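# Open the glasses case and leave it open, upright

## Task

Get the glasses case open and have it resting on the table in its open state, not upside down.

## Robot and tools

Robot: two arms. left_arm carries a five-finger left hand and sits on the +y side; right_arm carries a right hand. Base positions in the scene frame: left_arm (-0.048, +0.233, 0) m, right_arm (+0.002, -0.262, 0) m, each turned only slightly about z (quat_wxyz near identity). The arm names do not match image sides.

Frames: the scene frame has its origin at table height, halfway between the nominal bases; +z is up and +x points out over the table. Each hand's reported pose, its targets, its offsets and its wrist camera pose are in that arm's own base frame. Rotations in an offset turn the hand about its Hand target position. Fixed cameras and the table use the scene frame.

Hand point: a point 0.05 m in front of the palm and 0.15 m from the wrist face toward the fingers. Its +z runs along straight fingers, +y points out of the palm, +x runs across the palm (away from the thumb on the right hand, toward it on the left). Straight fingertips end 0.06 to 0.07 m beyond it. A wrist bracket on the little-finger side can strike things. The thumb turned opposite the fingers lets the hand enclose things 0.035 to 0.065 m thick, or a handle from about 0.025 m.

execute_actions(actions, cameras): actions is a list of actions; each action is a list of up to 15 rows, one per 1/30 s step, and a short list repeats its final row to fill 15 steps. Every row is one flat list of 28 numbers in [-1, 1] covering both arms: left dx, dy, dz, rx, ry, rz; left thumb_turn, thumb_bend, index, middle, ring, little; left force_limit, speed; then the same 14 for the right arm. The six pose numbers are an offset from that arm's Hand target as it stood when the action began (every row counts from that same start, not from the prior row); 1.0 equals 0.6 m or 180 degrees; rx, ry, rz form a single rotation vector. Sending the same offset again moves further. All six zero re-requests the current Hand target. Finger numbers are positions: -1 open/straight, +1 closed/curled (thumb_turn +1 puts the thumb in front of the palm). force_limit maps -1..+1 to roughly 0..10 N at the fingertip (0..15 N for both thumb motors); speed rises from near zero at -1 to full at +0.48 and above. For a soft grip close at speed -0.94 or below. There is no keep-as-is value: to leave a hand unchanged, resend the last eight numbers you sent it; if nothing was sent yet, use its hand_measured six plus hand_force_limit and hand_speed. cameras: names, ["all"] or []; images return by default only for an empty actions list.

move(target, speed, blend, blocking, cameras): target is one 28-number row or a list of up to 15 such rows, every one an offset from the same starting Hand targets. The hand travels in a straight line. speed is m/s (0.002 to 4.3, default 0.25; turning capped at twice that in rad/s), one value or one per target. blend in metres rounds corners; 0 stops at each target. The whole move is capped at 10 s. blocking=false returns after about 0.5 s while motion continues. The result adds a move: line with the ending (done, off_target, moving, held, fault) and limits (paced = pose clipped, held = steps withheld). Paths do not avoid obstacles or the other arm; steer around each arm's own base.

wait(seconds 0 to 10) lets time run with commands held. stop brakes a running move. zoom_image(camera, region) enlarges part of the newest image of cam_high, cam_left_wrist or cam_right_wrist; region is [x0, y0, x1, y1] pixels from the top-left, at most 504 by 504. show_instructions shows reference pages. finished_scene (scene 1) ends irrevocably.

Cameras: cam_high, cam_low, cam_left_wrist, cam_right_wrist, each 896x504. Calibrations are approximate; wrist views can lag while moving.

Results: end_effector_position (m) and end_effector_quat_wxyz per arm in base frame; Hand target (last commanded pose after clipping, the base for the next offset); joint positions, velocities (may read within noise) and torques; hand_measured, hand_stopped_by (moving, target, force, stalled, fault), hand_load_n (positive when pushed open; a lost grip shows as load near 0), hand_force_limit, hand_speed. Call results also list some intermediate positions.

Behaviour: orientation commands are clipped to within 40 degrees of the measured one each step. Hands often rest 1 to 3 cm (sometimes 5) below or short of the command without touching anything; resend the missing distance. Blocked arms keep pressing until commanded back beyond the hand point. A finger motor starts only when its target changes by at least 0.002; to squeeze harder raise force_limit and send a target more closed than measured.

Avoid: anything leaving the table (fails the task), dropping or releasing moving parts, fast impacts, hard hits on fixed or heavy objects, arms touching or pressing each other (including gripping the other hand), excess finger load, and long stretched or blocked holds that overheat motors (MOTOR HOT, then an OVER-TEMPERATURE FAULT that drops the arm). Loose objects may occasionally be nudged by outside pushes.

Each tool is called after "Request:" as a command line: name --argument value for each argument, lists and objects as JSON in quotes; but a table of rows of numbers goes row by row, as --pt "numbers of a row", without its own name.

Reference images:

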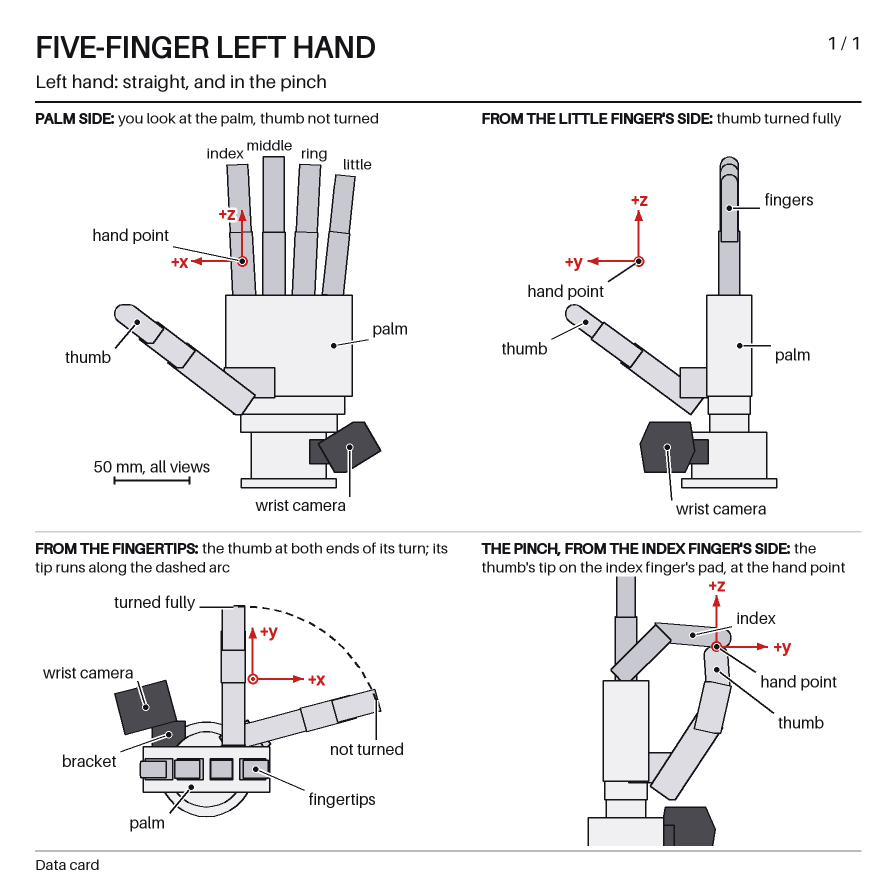

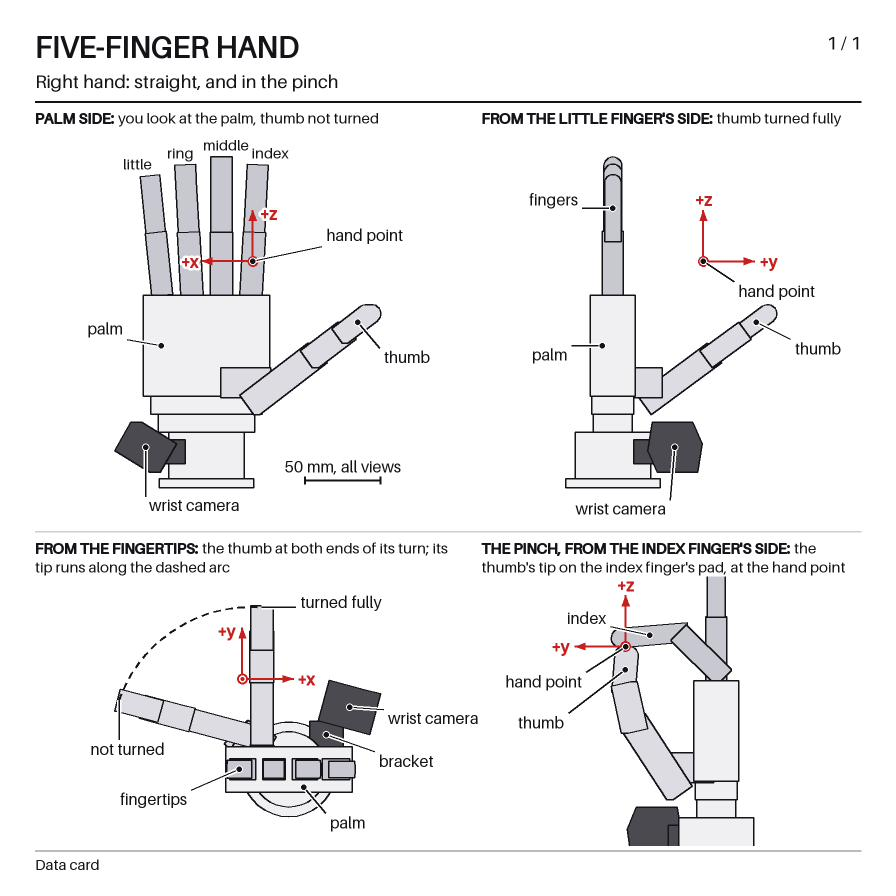

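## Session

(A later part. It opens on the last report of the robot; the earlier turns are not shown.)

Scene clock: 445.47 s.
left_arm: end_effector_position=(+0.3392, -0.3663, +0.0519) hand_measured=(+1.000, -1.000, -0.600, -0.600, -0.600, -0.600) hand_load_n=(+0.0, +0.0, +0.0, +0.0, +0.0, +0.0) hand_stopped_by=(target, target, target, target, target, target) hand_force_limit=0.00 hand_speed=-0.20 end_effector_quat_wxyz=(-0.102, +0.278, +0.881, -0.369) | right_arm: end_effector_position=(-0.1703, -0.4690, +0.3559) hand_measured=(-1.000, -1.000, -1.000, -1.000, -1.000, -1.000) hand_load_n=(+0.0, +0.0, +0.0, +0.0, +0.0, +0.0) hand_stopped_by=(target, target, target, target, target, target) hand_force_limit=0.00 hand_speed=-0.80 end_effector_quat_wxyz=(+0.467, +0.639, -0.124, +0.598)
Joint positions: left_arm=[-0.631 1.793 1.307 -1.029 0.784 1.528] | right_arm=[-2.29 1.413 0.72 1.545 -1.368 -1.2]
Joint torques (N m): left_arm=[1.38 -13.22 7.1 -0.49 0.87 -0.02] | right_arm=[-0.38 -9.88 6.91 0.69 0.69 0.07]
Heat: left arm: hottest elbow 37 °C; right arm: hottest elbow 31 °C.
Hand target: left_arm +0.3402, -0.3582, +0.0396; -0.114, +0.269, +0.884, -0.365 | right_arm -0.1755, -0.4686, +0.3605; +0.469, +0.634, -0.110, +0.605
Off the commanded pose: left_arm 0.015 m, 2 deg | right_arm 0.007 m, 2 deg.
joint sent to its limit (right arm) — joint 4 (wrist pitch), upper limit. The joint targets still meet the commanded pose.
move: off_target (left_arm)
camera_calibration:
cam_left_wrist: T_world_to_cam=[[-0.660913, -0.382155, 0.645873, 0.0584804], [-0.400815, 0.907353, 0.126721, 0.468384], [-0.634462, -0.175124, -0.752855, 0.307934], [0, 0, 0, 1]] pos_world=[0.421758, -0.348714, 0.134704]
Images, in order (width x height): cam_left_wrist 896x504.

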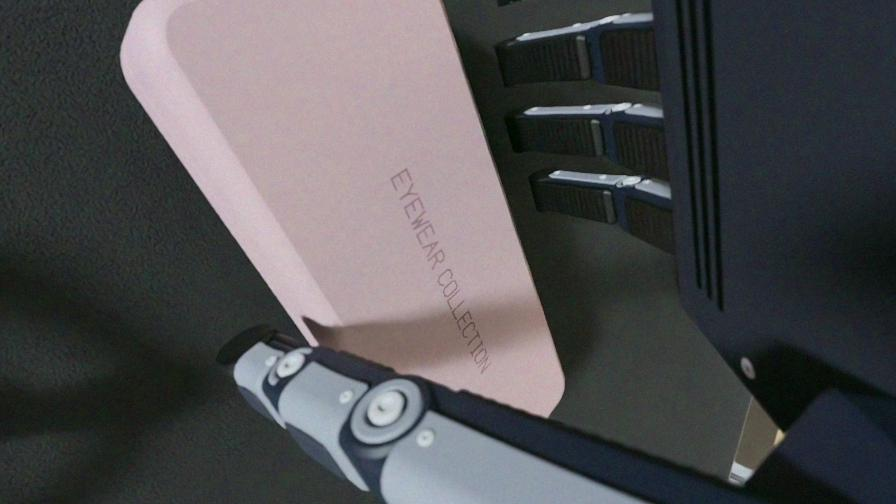

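Request:
move --target '[0.0055, 0.0083, -0.02, 0, 0, 0, 1, -1, -0.6, -0.6, -0.6, -0.6, 0, -0.2, 0, 0, 0, 0, 0, 0, -1, -1, -1, -1, -1, -1, 0, -0.8]' --speed 0.05 --cameras '["cam_left_wrist", "cam_low"]'

Scene clock: 454.23 s.
left_arm: end_effector_position=(+0.3401, -0.3603, +0.0421) hand_measured=(+1.000, -1.000, -0.600, -0.600, -0.600, -0.600) hand_load_n=(+0.0, +0.0, +0.0, +0.5, +0.0, +0.0) hand_stopped_by=(target, target, target, target, target, target) hand_force_limit=0.00 hand_speed=-0.20 end_effector_quat_wxyz=(-0.108, +0.275, +0.881, -0.369) | right_arm: end_effector_position=(-0.1703, -0.4690, +0.3559) hand_measured=(-1.000, -1.000, -1.000, -1.000, -1.000, -1.000) hand_load_n=(-0.5, +0.0, +0.0, +0.0, +0.0, +0.0) hand_stopped_by=(target, target, target, target, target, target) hand_force_limit=0.00 hand_speed=-0.80 end_effector_quat_wxyz=(+0.467, +0.639, -0.124, +0.598)
Joint positions: left_arm=[-0.619 1.809 1.299 -1.029 0.788 1.544] | right_arm=[-2.29 1.413 0.72 1.545 -1.368 -1.2]
Joint torques (N m): left_arm=[1.32 -13.22 6.75 0.14 0.69 0.02] | right_arm=[-0.97 -9.99 7.04 0.81 0.68 0.09]
Heat: left arm: hottest elbow 37 °C; right arm: hottest elbow 31 °C.
Hand target: left_arm +0.3434, -0.3531, +0.0276; -0.114, +0.269, +0.884, -0.365 | right_arm -0.1755, -0.4686, +0.3605; +0.469, +0.634, -0.110, +0.605
Off the commanded pose: left_arm 0.017 m, 1 deg | right_arm 0.007 m, 2 deg.
joint sent to its limit (right arm) — joint 4 (wrist pitch), upper limit. The joint targets still meet the commanded pose.
move: off_target (left_arm)
camera_calibration:
cam_left_wrist: T_world_to_cam=[[-0.652451, -0.385462, 0.652477, 0.0633223], [-0.399673, 0.906529, 0.135892, 0.463558], [-0.64387, -0.172114, -0.745525, 0.30623], [0, 0, 0, 1]] pos_world=[0.423758, -0.343114, 0.123992]
Images, in order (width x height): cam_low 896x504, cam_left_wrist 896x504.

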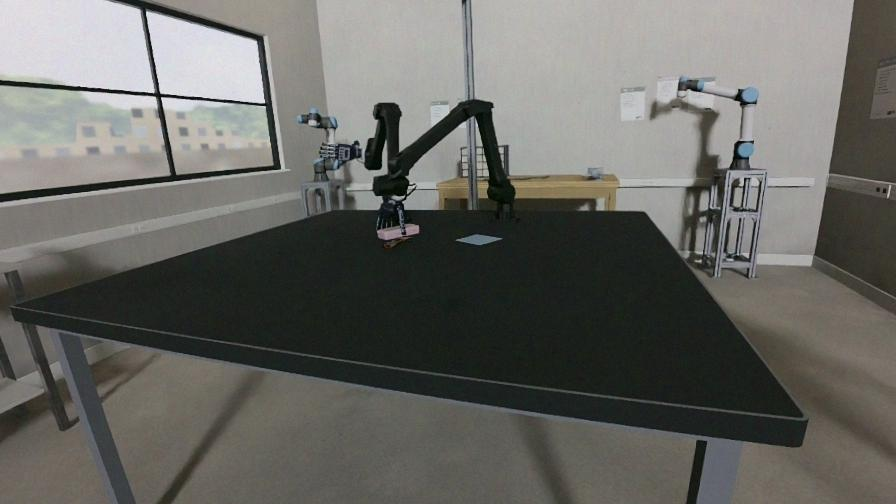

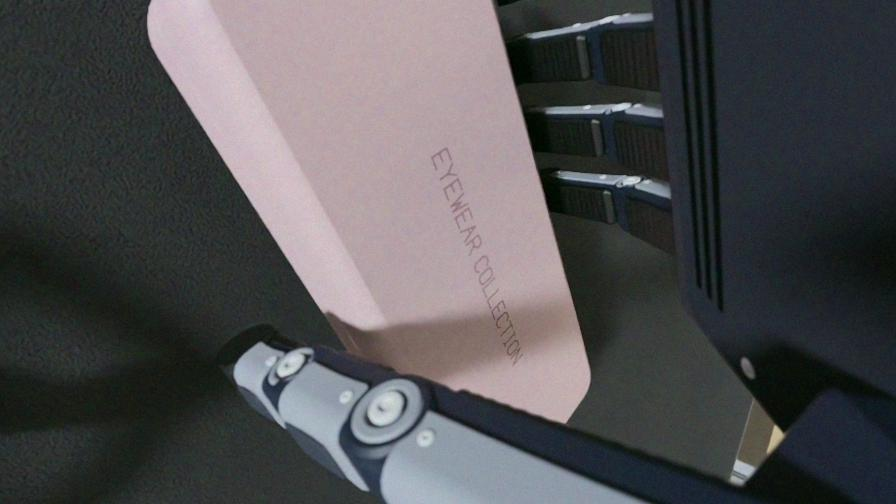

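Request:
zoom_image --camera "cam_left_wrist" --region '[290, 290, 420, 380]'

Request:
zoom_image --camera "cam_left_wrist" --region '[130, 0, 380, 250]'

Scaled by 3.877.

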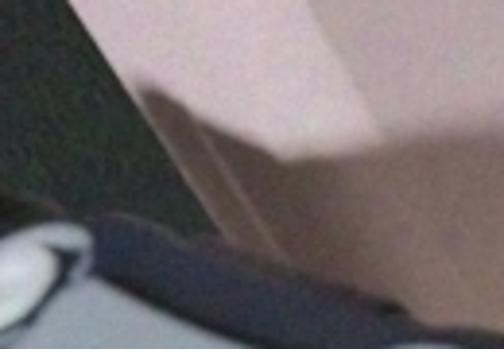

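Scaled by 2.016.

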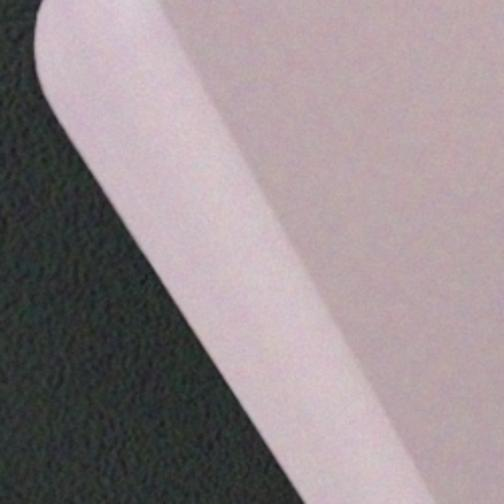

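Request:
move --target '[0, 0, 0, 0, 0, 0, 1, -1, -0.15, -0.15, -0.15, -0.15, -0.6, -0.88, 0, 0, 0, 0, 0, 0, -1, -1, -1, -1, -1, -1, 0, -0.8]' --speed 0.05 --cameras '["cam_left_wrist", "cam_low"]'

Scene clock: 464.90 s.
left_arm: end_effector_position=(+0.3392, -0.3617, +0.0430) hand_measured=(+1.000, -1.000, -0.156, -0.502, -0.150, -0.150) hand_load_n=(-0.5, +0.0, +2.0, +1.5, +0.0, +0.0) hand_stopped_by=(target, target, force, force, target, target) hand_force_limit=-0.60 hand_speed=-0.88 end_effector_quat_wxyz=(-0.109, +0.275, +0.880, -0.373) | right_arm: end_effector_position=(-0.1703, -0.4690, +0.3559) hand_measured=(-1.000, -1.000, -1.000, -1.000, -1.000, -1.000) hand_load_n=(+0.0, +0.0, +0.0, +0.0, +0.0, +0.0) hand_stopped_by=(target, target, target, target, target, target) hand_force_limit=0.00 hand_speed=-0.80 end_effector_quat_wxyz=(+0.467, +0.639, -0.124, +0.598)
Joint positions: left_arm=[-0.619 1.809 1.299 -1.029 0.797 1.545] | right_arm=[-2.29 1.413 0.72 1.545 -1.368 -1.2]
Joint torques (N m): left_arm=[1.38 -13.22 6.75 0.14 0.26 -0.01] | right_arm=[-0.73 -10.23 7.06 0.84 0.68 0.09]
Heat: left arm: hottest elbow 36 °C; right arm: hottest elbow 31 °C.
Hand target: left_arm +0.3434, -0.3531, +0.0276; -0.114, +0.269, +0.884, -0.365 | right_arm -0.1755, -0.4686, +0.3605; +0.469, +0.634, -0.110, +0.605
Off the commanded pose: left_arm 0.018 m, 1 deg | right_arm 0.007 m, 2 deg.
joint sent to its limit (right arm) — joint 4 (wrist pitch), upper limit. The joint targets still meet the commanded pose.
move: off_target (left_arm)
camera_calibration:
cam_left_wrist: T_world_to_cam=[[-0.649434, -0.379723, 0.658822, 0.0623426], [-0.39828, 0.907907, 0.130683, 0.464536], [-0.647772, -0.177525, -0.740862, 0.305133], [0, 0, 0, 1]] pos_world=[0.423159, -0.343914, 0.124282]
Images, in order (width x height): cam_low 896x504, cam_left_wrist 896x504.

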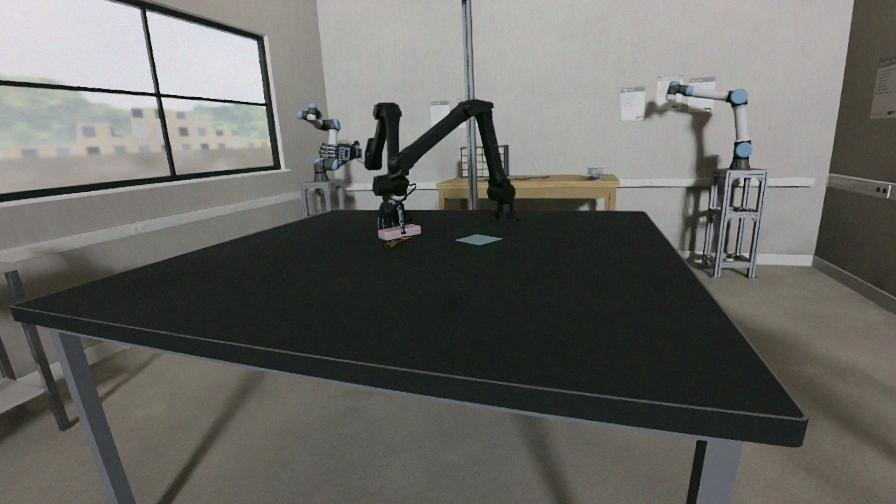

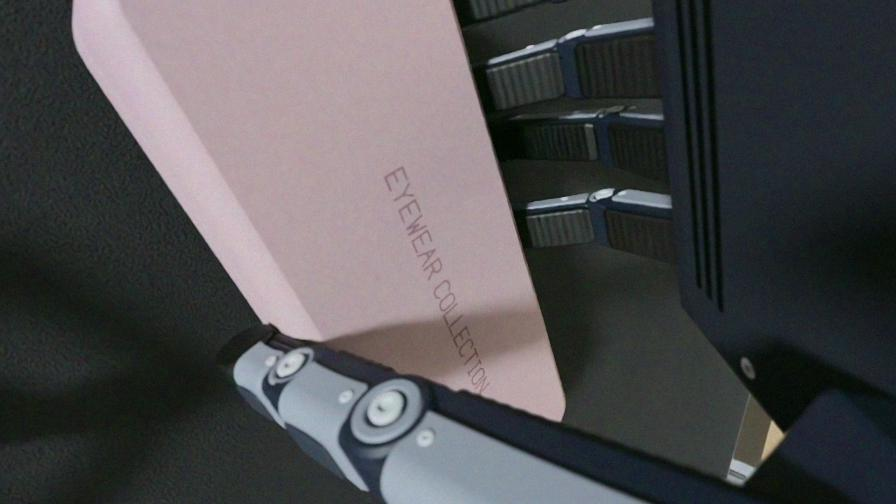

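Request:
move --target '[0, 0, 0, 0, 0, 0, 1, -1, 0.1, -1, 0.1, 0.1, -0.5, -0.85, 0, 0, 0, 0, 0, 0, -1, -1, -1, -1, -1, -1, 0, -0.8]' --speed 0.05 --cameras '["cam_left_wrist", "cam_low"]'

Scene clock: 473.77 s.
left_arm: end_effector_position=(+0.3398, -0.3610, +0.0427) hand_measured=(+1.000, -1.000, -0.144, -1.000, -0.126, -0.070) hand_load_n=(+4.5, +2.0, +4.5, +0.0, +4.5, +7.0) hand_stopped_by=(target, target, force, target, force, force) hand_force_limit=-0.50 hand_speed=-0.85 end_effector_quat_wxyz=(-0.109, +0.275, +0.880, -0.371) | right_arm: end_effector_position=(-0.1703, -0.4690, +0.3559) hand_measured=(-1.000, -1.000, -1.000, -1.000, -1.000, -1.000) hand_load_n=(+0.0, +0.0, +0.0, +0.0, +0.0, +0.0) hand_stopped_by=(target, target, target, target, target, target) hand_force_limit=0.00 hand_speed=-0.80 end_effector_quat_wxyz=(+0.467, +0.639, -0.124, +0.598)
Joint positions: left_arm=[-0.618 1.809 1.299 -1.029 0.794 1.545] | right_arm=[-2.29 1.413 0.72 1.545 -1.368 -1.2]
Joint torques (N m): left_arm=[1.26 -13.22 6.76 0.14 0.4 -0.01] | right_arm=[-0.85 -10.29 6.91 0.92 0.65 0.09]
Heat: left arm: hottest elbow 36 °C; right arm: hottest elbow 31 °C.
Hand target: left_arm +0.3435, -0.3531, +0.0276; -0.114, +0.269, +0.884, -0.365 | right_arm -0.1755, -0.4686, +0.3605; +0.469, +0.634, -0.110, +0.605
Off the commanded pose: left_arm 0.017 m, 1 deg | right_arm 0.007 m, 2 deg.
joint sent to its limit (right arm) — joint 4 (wrist pitch), upper limit. The joint targets still meet the commanded pose.
move: off_target (left_arm)
camera_calibration:
cam_left_wrist: T_world_to_cam=[[-0.650544, -0.381563, 0.65666, 0.0630659], [-0.399053, 0.907389, 0.131917, 0.464199], [-0.64618, -0.176224, -0.74256, 0.305475], [0, 0, 0, 1]] pos_world=[0.423659, -0.343314, 0.124185]
Images, in order (width x height): cam_low 896x504, cam_left_wrist 896x504.

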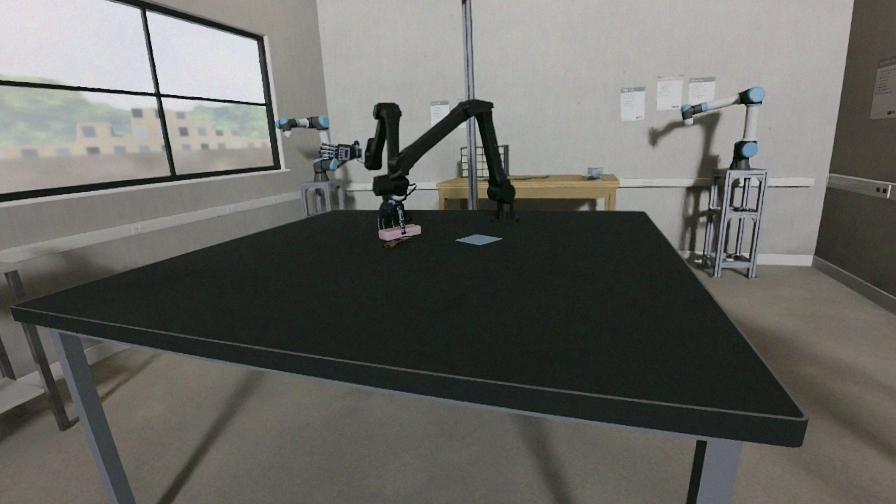

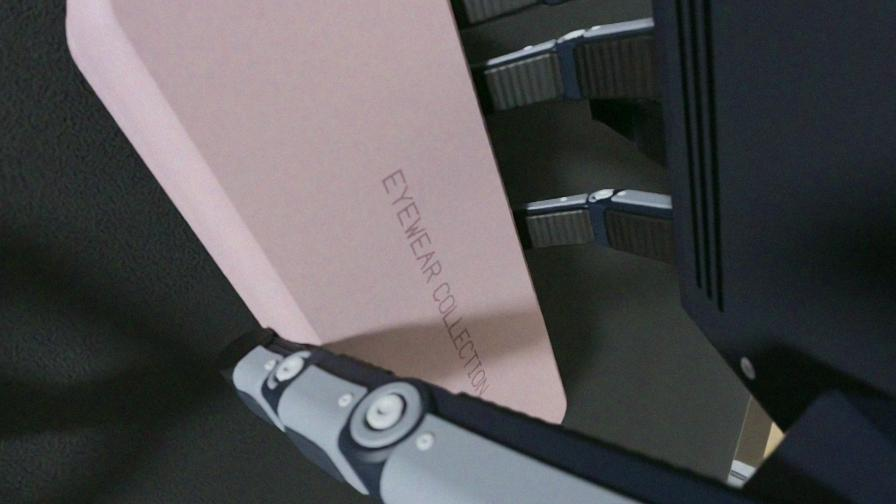

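Request:
move --target '[-0.0033, -0.0048, 0.0092, 0.0553, -0.0373, 0, 1, -1, 0.1, -1, 0.1, 0.1, -0.5, -0.85, 0, 0, 0, 0, 0, 0, -1, -1, -1, -1, -1, -1, 0, -0.8]' --speed 0.05 --cameras '["cam_left_wrist", "cam_low"]'

Request:
zoom_image --camera "cam_low" --region '[360, 180, 440, 250]'

Scene clock: 488.90 s.
left_arm: end_effector_position=(+0.3377, -0.3591, +0.0433) hand_measured=(+1.000, -1.000, -0.146, -1.000, -0.126, -0.070) hand_load_n=(+4.0, +2.0, +6.5, +0.0, +5.0, +5.0) hand_stopped_by=(target, target, force, target, force, force) hand_force_limit=-0.50 hand_speed=-0.85 end_effector_quat_wxyz=(-0.081, +0.283, +0.911, -0.288) | right_arm: end_effector_position=(-0.1703, -0.4690, +0.3559) hand_measured=(-1.000, -1.000, -1.000, -1.000, -1.000, -1.000) hand_load_n=(+0.0, +0.0, +0.0, +0.0, +0.0, +0.0) hand_stopped_by=(target, target, target, target, target, target) hand_force_limit=0.00 hand_speed=-0.80 end_effector_quat_wxyz=(+0.467, +0.639, -0.124, +0.598)
Joint positions: left_arm=[-0.686 1.778 1.301 -1.017 0.603 1.463] | right_arm=[-2.29 1.413 0.72 1.545 -1.368 -1.2]
Joint torques (N m): left_arm=[0.21 -13.04 8.21 -0.2 -0.61 -0.16] | right_arm=[-1.32 -9.82 6.95 0.8 0.72 0.08]
Heat: left arm: hottest elbow 36 °C; right arm: hottest elbow 31 °C.
Hand target: left_arm +0.3415, -0.3560, +0.0331; -0.085, +0.279, +0.917, -0.271 | right_arm -0.1755, -0.4686, +0.3605; +0.469, +0.634, -0.110, +0.605
Off the commanded pose: left_arm 0.011 m, 2 deg | right_arm 0.007 m, 2 deg.
joint sent to its limit (right arm) — joint 4 (wrist pitch), upper limit. The joint targets still meet the commanded pose.
move: off_target (left_arm)
camera_calibration:
cam_left_wrist: T_world_to_cam=[[-0.711556, -0.475819, 0.516996, 0.0548122], [-0.422909, 0.877624, 0.225662, 0.454785], [-0.561102, -0.058071, -0.825707, 0.322224], [0, 0, 0, 1]] pos_world=[0.412135, -0.354337, 0.135098]
Images, in order (width x height): cam_low 896x504, cam_left_wrist 896x504.

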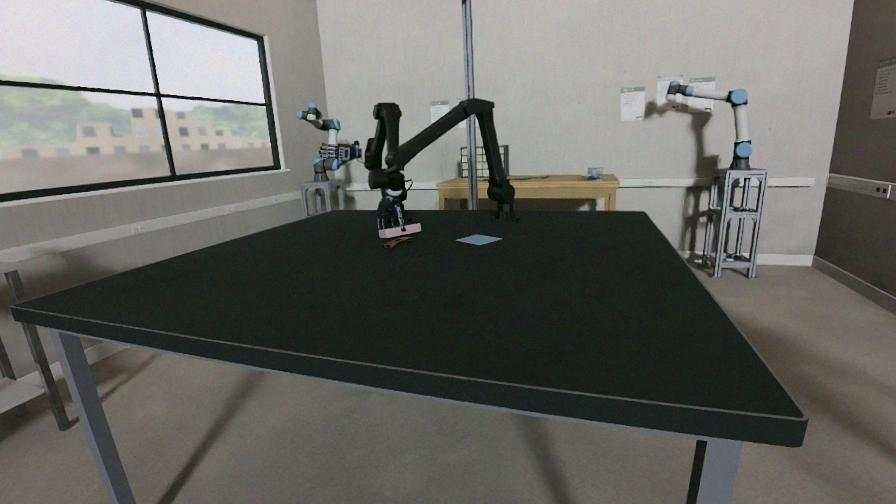

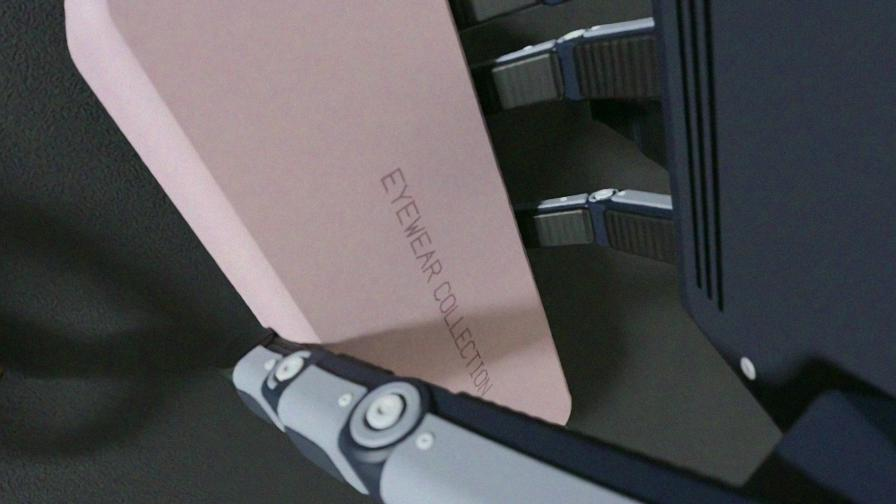

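Scaled by 6.300.

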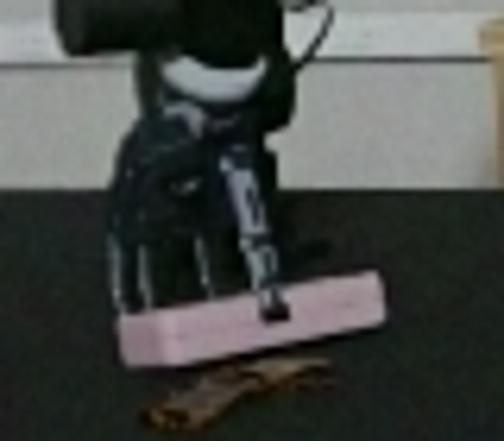

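Request:
zoom_image --camera "cam_low" --region '[374, 218, 426, 244]'

Request:
zoom_image --camera "cam_left_wrist" --region '[60, 40, 340, 360]'

Scaled by 9.692.

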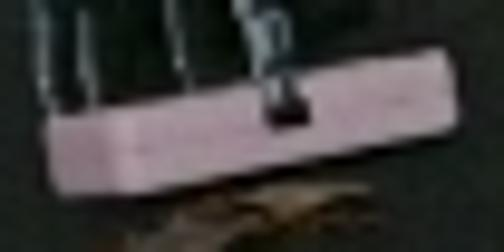

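Scaled by 1.575.

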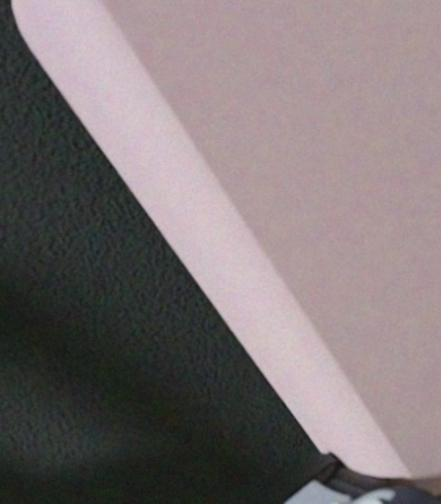

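Request:
move --target '[0.0, 0.0, 0.16, 0, 0, 0, 1, -1, 0.1, -1, 0.1, 0.1, -0.5, -0.85, 0, 0, 0, 0, 0, 0, -1, -1, -1, -1, -1, -1, 0, -0.8]' --speed 0.1 --cameras '["cam_left_wrist", "cam_low", "cam_high"]'

Scene clock: 526.63 s.
left_arm: end_effector_position=(+0.3296, -0.3456, +0.1120) hand_measured=(+1.000, -1.000, -0.146, -1.000, -0.126, -0.070) hand_load_n=(+4.5, +2.0, +6.5, +0.0, +5.0, +5.0) hand_stopped_by=(target, target, force, target, force, force) hand_force_limit=-0.50 hand_speed=-0.85 end_effector_quat_wxyz=(-0.101, +0.276, +0.918, -0.265) | right_arm: end_effector_position=(-0.1703, -0.4690, +0.3559) hand_measured=(-1.000, -1.000, -1.000, -1.000, -1.000, -1.000) hand_load_n=(+0.0, +0.0, +0.0, +0.0, +0.0, +0.0) hand_stopped_by=(target, target, target, target, target, target) hand_force_limit=0.00 hand_speed=-0.80 end_effector_quat_wxyz=(+0.467, +0.639, -0.124, +0.598)
Joint positions: left_arm=[-0.686 1.711 1.404 -1.245 0.574 1.463] | right_arm=[-2.29 1.413 0.72 1.545 -1.368 -1.2]
Joint torques (N m): left_arm=[0.03 -14.68 11.52 -0.64 0.55 -0.15] | right_arm=[-1.26 -10.17 6.97 0.69 0.69 0.09]
Heat: left arm: hottest elbow 37 °C; right arm: hottest elbow 31 °C.
Hand target: left_arm +0.3414, -0.3561, +0.1291; -0.085, +0.279, +0.917, -0.271 | right_arm -0.1755, -0.4686, +0.3605; +0.469, +0.634, -0.110, +0.605
Off the commanded pose: left_arm 0.023 m, 2 deg | right_arm 0.007 m, 2 deg.
joint sent to its limit (right arm) — joint 4 (wrist pitch), upper limit. The joint targets still meet the commanded pose.
move: off_target (left_arm)
camera_calibration:
cam_left_wrist: T_world_to_cam=[[-0.69744, -0.506696, 0.506789, 0.00580454], [-0.417268, 0.862056, 0.287657, 0.409835], [-0.582636, -0.0108432, -0.812661, 0.397132], [0, 0, 0, 1]] pos_world=[0.406442, -0.346053, 0.2019]
Images, in order (width x height): cam_high 896x504, cam_low 896x504, cam_left_wrist 896x504.

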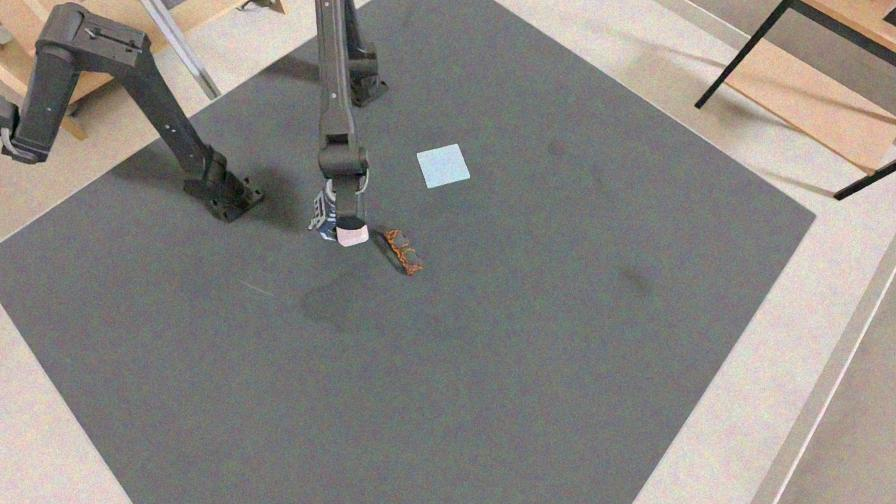

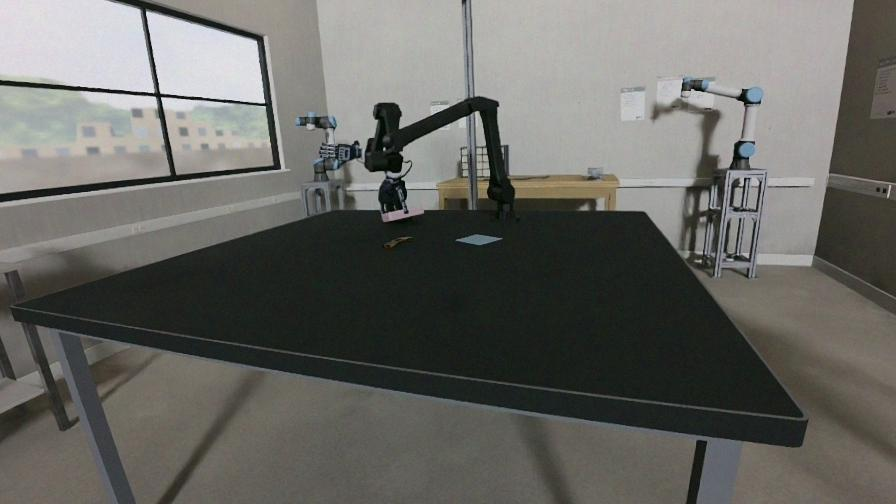

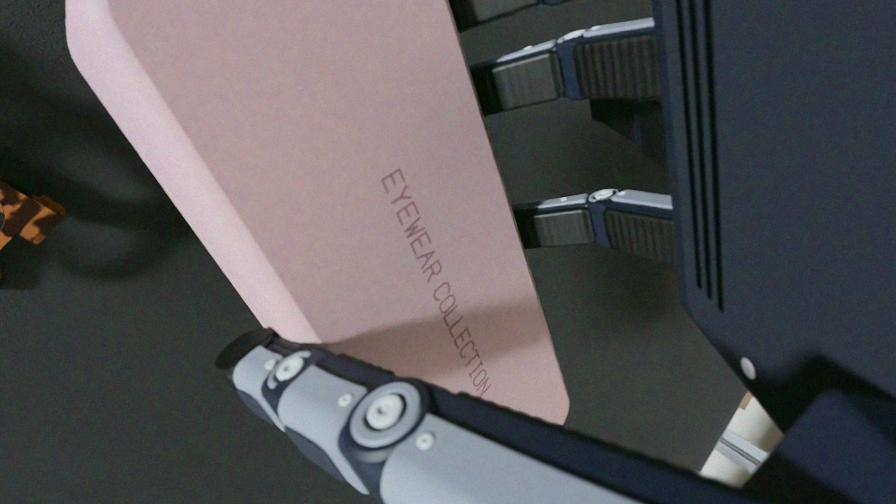

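Request:
zoom_image --camera "cam_low" --region '[370, 190, 435, 230]'

Scaled by 7.754.

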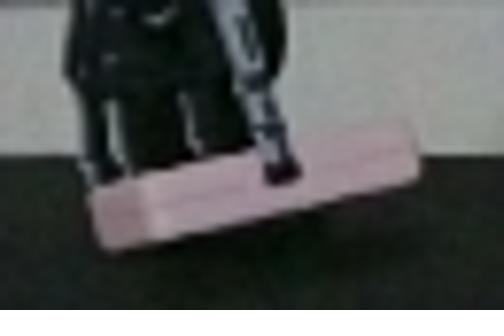

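Request:
move --target '[0.294, 0.317, 0.018, -0.0744, -0.0435, 0.6966, 1, -1, 0.1, -1, 0.1, 0.1, -0.5, -0.85, 0, 0, 0, 0, 0, 0, -1, -1, -1, -1, -1, -1, 0, -0.8]' --speed 0.25 --cameras '["cam_left_wrist", "cam_low", "cam_high"]'

Scene clock: 538.07 s.
left_arm: end_effector_position=(+0.5077, -0.1696, +0.1364) hand_measured=(+1.000, -1.000, -0.146, -1.000, -0.126, -0.070) hand_load_n=(+4.5, +2.0, +6.5, +0.0, +5.0, +5.0) hand_stopped_by=(target, target, force, target, force, force) hand_force_limit=-0.50 hand_speed=-0.85 end_effector_quat_wxyz=(-0.276, +0.656, -0.651, +0.265) | right_arm: end_effector_position=(-0.1703, -0.4690, +0.3559) hand_measured=(-1.000, -1.000, -1.000, -1.000, -1.000, -1.000) hand_load_n=(+0.0, +0.0, +0.0, -0.5, +0.0, +0.0) hand_stopped_by=(target, target, target, target, target, target) hand_force_limit=0.00 hand_speed=-0.80 end_effector_quat_wxyz=(+0.467, +0.639, -0.124, +0.598)
Joint positions: left_arm=[-0.33 1.421 1.034 -0.432 -0.248 -0.241] | right_arm=[-2.29 1.413 0.72 1.545 -1.368 -1.2]
Joint torques (N m): left_arm=[1.26 -10.17 10.03 1.43 -0.25 -0.18] | right_arm=[-0.79 -11.11 6.8 0.94 0.66 0.08]
Heat: left arm: hottest elbow 38 °C; right arm: hottest elbow 31 °C.
Hand target: left_arm +0.5179, -0.1658, +0.1401; -0.279, +0.663, -0.640, +0.269 | right_arm -0.1755, -0.4686, +0.3605; +0.469, +0.634, -0.110, +0.605
Off the commanded pose: left_arm 0.011 m, 2 deg | right_arm 0.007 m, 2 deg.
joint sent to its limit (right arm) — joint 4 (wrist pitch), upper limit. The joint targets still meet the commanded pose.
move: off_target (left_arm)
camera_calibration:
cam_left_wrist: T_world_to_cam=[[0.693606, -0.311121, 0.649703, -0.485737], [-0.510846, -0.84834, 0.139124, 0.103208], [0.507884, -0.428396, -0.747349, -0.110697], [0, 0, 0, 1]] pos_world=[0.445855, -0.11099, 0.218497]
Images, in order (width x height): cam_high 896x504, cam_low 896x504, cam_left_wrist 896x504.

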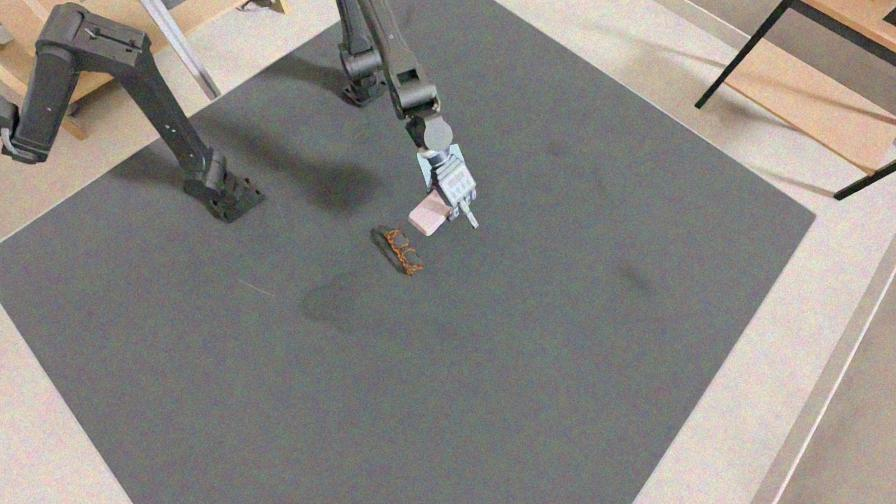

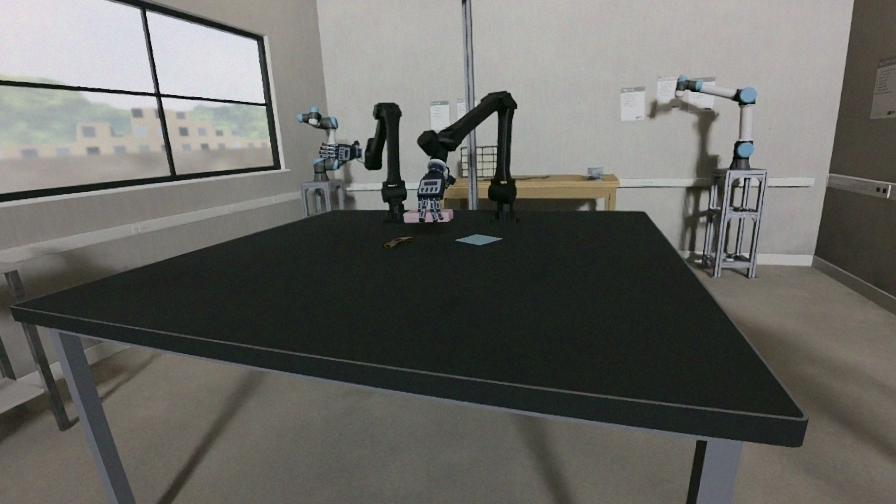

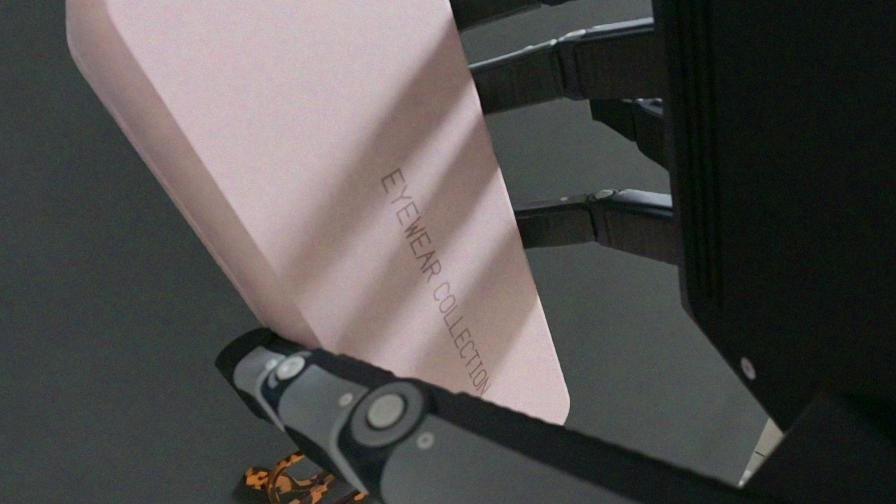

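Request:
zoom_image --camera "cam_left_wrist" --region '[60, 0, 330, 340]'

Request:
zoom_image --camera "cam_low" --region '[395, 160, 475, 240]'

Scaled by 1.482.

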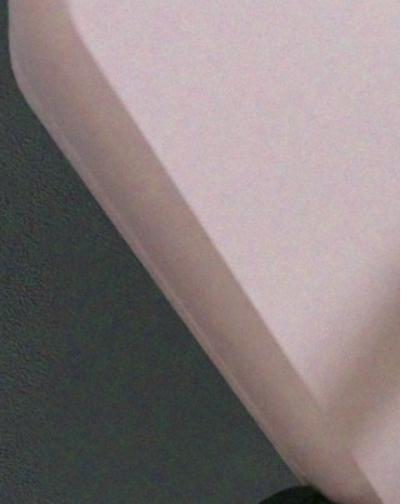

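Scaled by 6.300.

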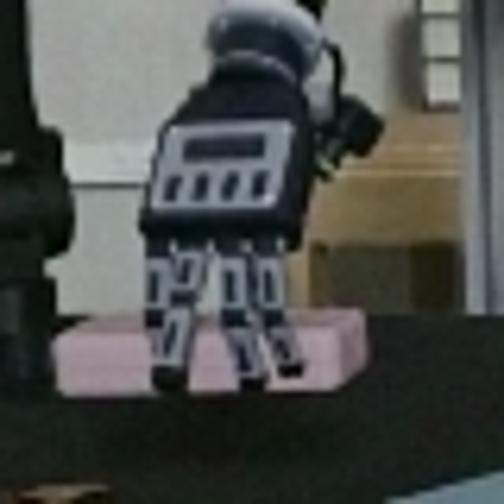

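Request:
zoom_image --camera "cam_low" --region '[400, 204, 458, 226]'

Scaled by 8.690.

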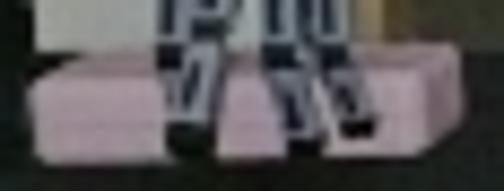

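Request:
move --pt "0.057 0.043 0.0 0 0 0 1 -1 0.1 -1 0.1 0.1 -0.5 -0.85 0 0 0 0 0 0 -1 -1 -1 -1 -1 -1 0 -0.8" --pt "0.057 0.043 -0.14 0 0 0 1 -1 0.1 -1 0.1 0.1 -0.5 -0.85 0 0 0 0 0 0 -1 -1 -1 -1 -1 -1 0 -0.8" --speed '[0.15, 0.08]' --blend '[0.015, 0]' --cameras '["cam_left_wrist", "cam_low", "cam_high"]'

Scene clock: 558.33 s.
left_arm: end_effector_position=(+0.5469, -0.1434, +0.0570) hand_measured=(+1.000, -1.000, -0.146, -1.000, -0.126, -0.070) hand_load_n=(+4.5, +2.0, +6.5, +0.0, +5.0, +5.0) hand_stopped_by=(target, target, force, target, force, force) hand_force_limit=-0.50 hand_speed=-0.85 end_effector_quat_wxyz=(-0.275, +0.664, -0.642, +0.265) | right_arm: end_effector_position=(-0.1703, -0.4690, +0.3559) hand_measured=(-1.000, -1.000, -1.000, -1.000, -1.000, -1.000) hand_load_n=(-0.5, +0.0, +0.0, +0.0, +0.0, +0.0) hand_stopped_by=(target, target, target, target, target, target) hand_force_limit=0.00 hand_speed=-0.80 end_effector_quat_wxyz=(+0.467, +0.639, -0.124, +0.598)
Joint positions: left_arm=[-0.251 1.598 0.995 -0.204 -0.2 -0.204] | right_arm=[-2.29 1.413 0.72 1.545 -1.368 -1.2]
Joint torques (N m): left_arm=[0.85 -12.16 8.05 1.94 -0.02 -0.04] | right_arm=[-1.55 -10.23 6.97 0.84 0.68 0.07]
Heat: left arm: hottest elbow 38 °C; right arm: hottest elbow 31 °C.
Hand target: left_arm +0.5519, -0.1400, +0.0558; -0.279, +0.664, -0.640, +0.269 | right_arm -0.1755, -0.4686, +0.3605; +0.469, +0.634, -0.110, +0.605
Off the commanded pose: left_arm 0.006 m, 1 deg | right_arm 0.007 m, 2 deg.
joint sent to its limit (right arm) — joint 4 (wrist pitch), upper limit. The joint targets still meet the commanded pose.
move: done
camera_calibration:
cam_left_wrist: T_world_to_cam=[[0.699205, -0.289819, 0.653542, -0.453473], [-0.493269, -0.857268, 0.147571, 0.145106], [0.517492, -0.425555, -0.742364, -0.183954], [0, 0, 0, 1]] pos_world=[0.483842, -0.0853126, 0.138389]
Images, in order (width x height): cam_high 896x504, cam_low 896x504, cam_left_wrist 896x504.

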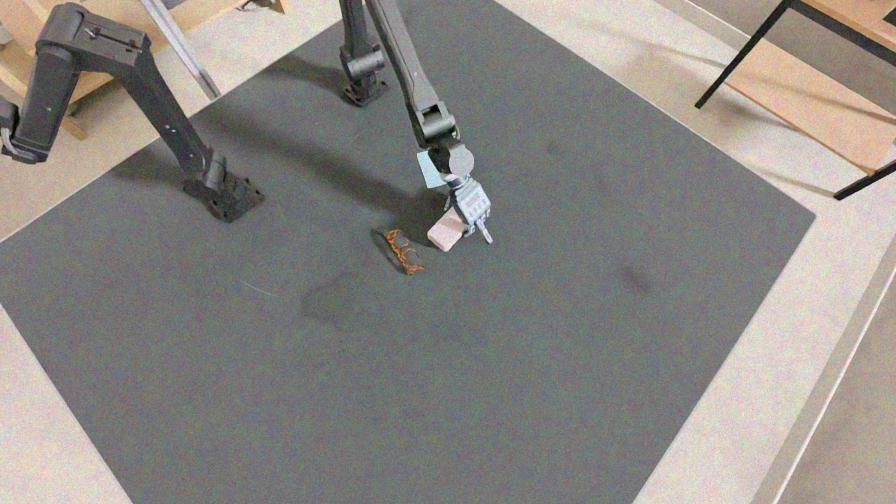

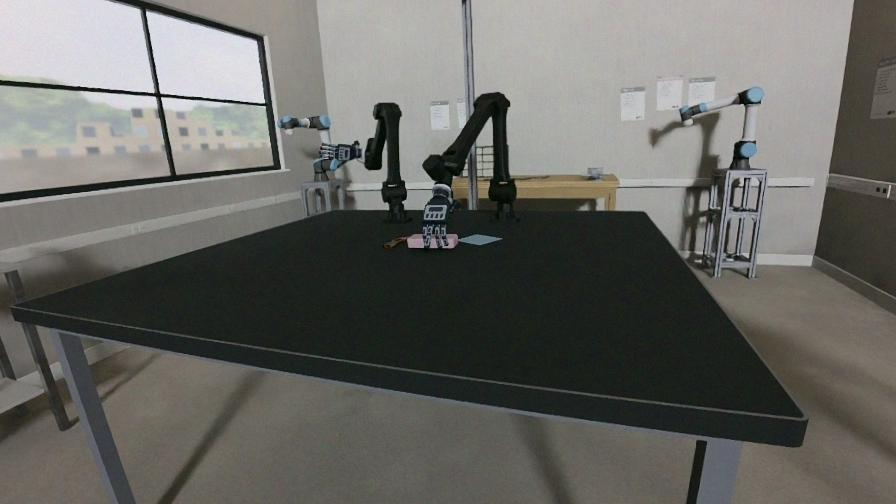

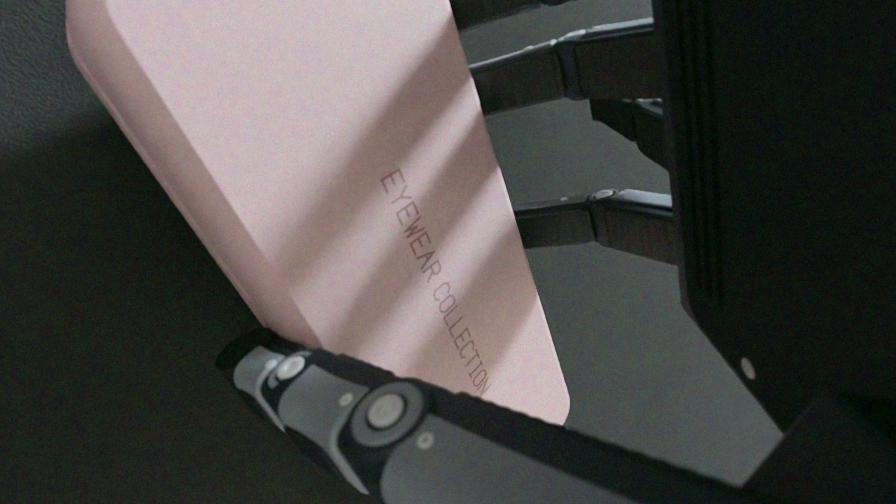

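Request:
move --target '[0.0, 0.0, -0.025, 0, 0, 0, 1, -1, 0.1, -1, 0.1, 0.1, -0.5, -0.85, 0, 0, 0, 0, 0, 0, -1, -1, -1, -1, -1, -1, 0, -0.8]' --speed 0.04 --cameras '["cam_left_wrist", "cam_low"]'

Request:
zoom_image --camera "cam_low" --region '[400, 215, 470, 260]'

Scene clock: 565.80 s.
left_arm: end_effector_position=(+0.5484, -0.1441, +0.0455) hand_measured=(+1.000, -1.000, -0.146, -1.000, -0.126, -0.070) hand_load_n=(+4.0, +2.0, +6.5, +0.0, +5.0, +4.5) hand_stopped_by=(target, target, force, target, force, force) hand_force_limit=-0.50 hand_speed=-0.85 end_effector_quat_wxyz=(-0.276, +0.663, -0.642, +0.268) | right_arm: end_effector_position=(-0.1703, -0.4690, +0.3559) hand_measured=(-1.000, -1.000, -1.000, -1.000, -1.000, -1.000) hand_load_n=(+0.0, +0.0, +0.0, +0.0, +0.0, +0.0) hand_stopped_by=(target, target, target, target, target, target) hand_force_limit=0.00 hand_speed=-0.80 end_effector_quat_wxyz=(+0.467, +0.639, -0.124, +0.598)
Joint positions: left_arm=[-0.251 1.619 0.981 -0.162 -0.199 -0.203] | right_arm=[-2.29 1.413 0.72 1.545 -1.368 -1.2]
Joint torques (N m): left_arm=[0.79 -11.93 7.73 1.94 -0.08 -0.04] | right_arm=[-1.2 -11.28 7.08 0.79 0.7 0.12]
Heat: left arm: hottest elbow 38 °C; right arm: hottest elbow 31 °C.
Hand target: left_arm +0.5520, -0.1400, +0.0409; -0.279, +0.663, -0.640, +0.269 | right_arm -0.1755, -0.4686, +0.3605; +0.469, +0.634, -0.110, +0.605
Off the commanded pose: left_arm 0.007 m, 0 deg | right_arm 0.007 m, 2 deg.
joint sent to its limit (right arm) — joint 4 (wrist pitch), upper limit. The joint targets still meet the commanded pose.
move: done
camera_calibration:
cam_left_wrist: T_world_to_cam=[[0.694665, -0.289075, 0.658692, -0.444826], [-0.495354, -0.856224, 0.146642, 0.148248], [0.521598, -0.428153, -0.737984, -0.196323], [0, 0, 0, 1]] pos_world=[0.484842, -0.0857108, 0.12638]
Images, in order (width x height): cam_low 896x504, cam_left_wrist 896x504.

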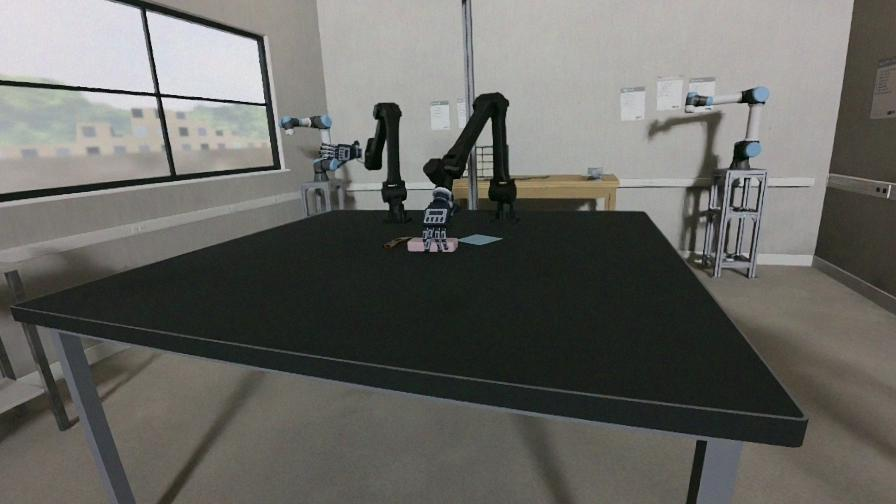

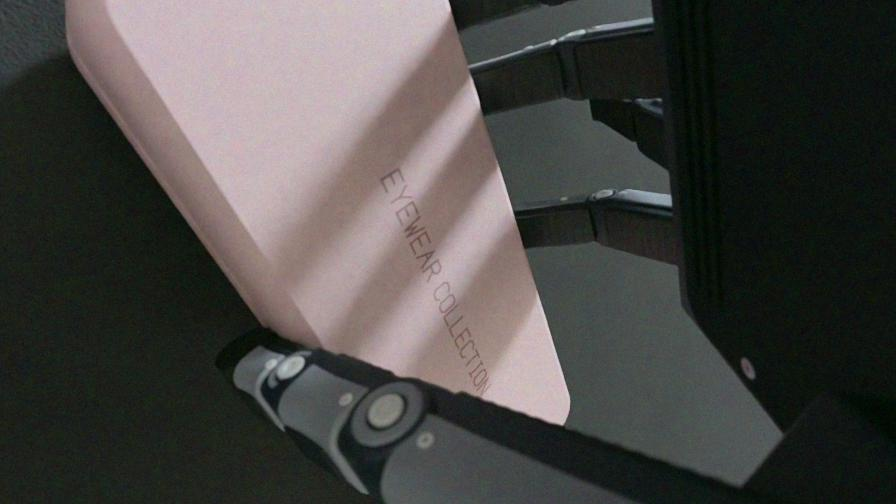

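Scaled by 7.200.

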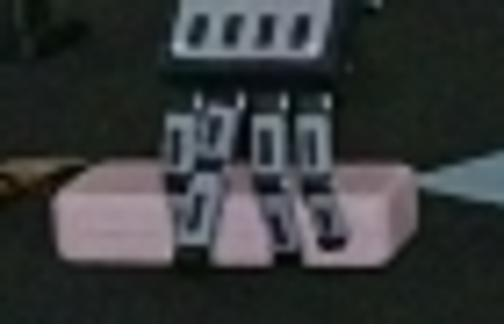

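Request:
zoom_image --camera "cam_low" --region '[404, 232, 462, 256]'

Request:
zoom_image --camera "cam_high" --region '[380, 160, 520, 290]'

Scaled by 8.690.

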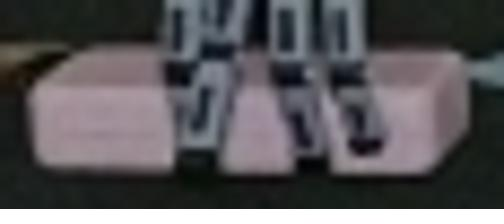

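This scene's latest camera images include none from cam_high. They are from: cam_low, cam_left_wrist. cam_high's image comes with the result of a call that names it in "cameras".


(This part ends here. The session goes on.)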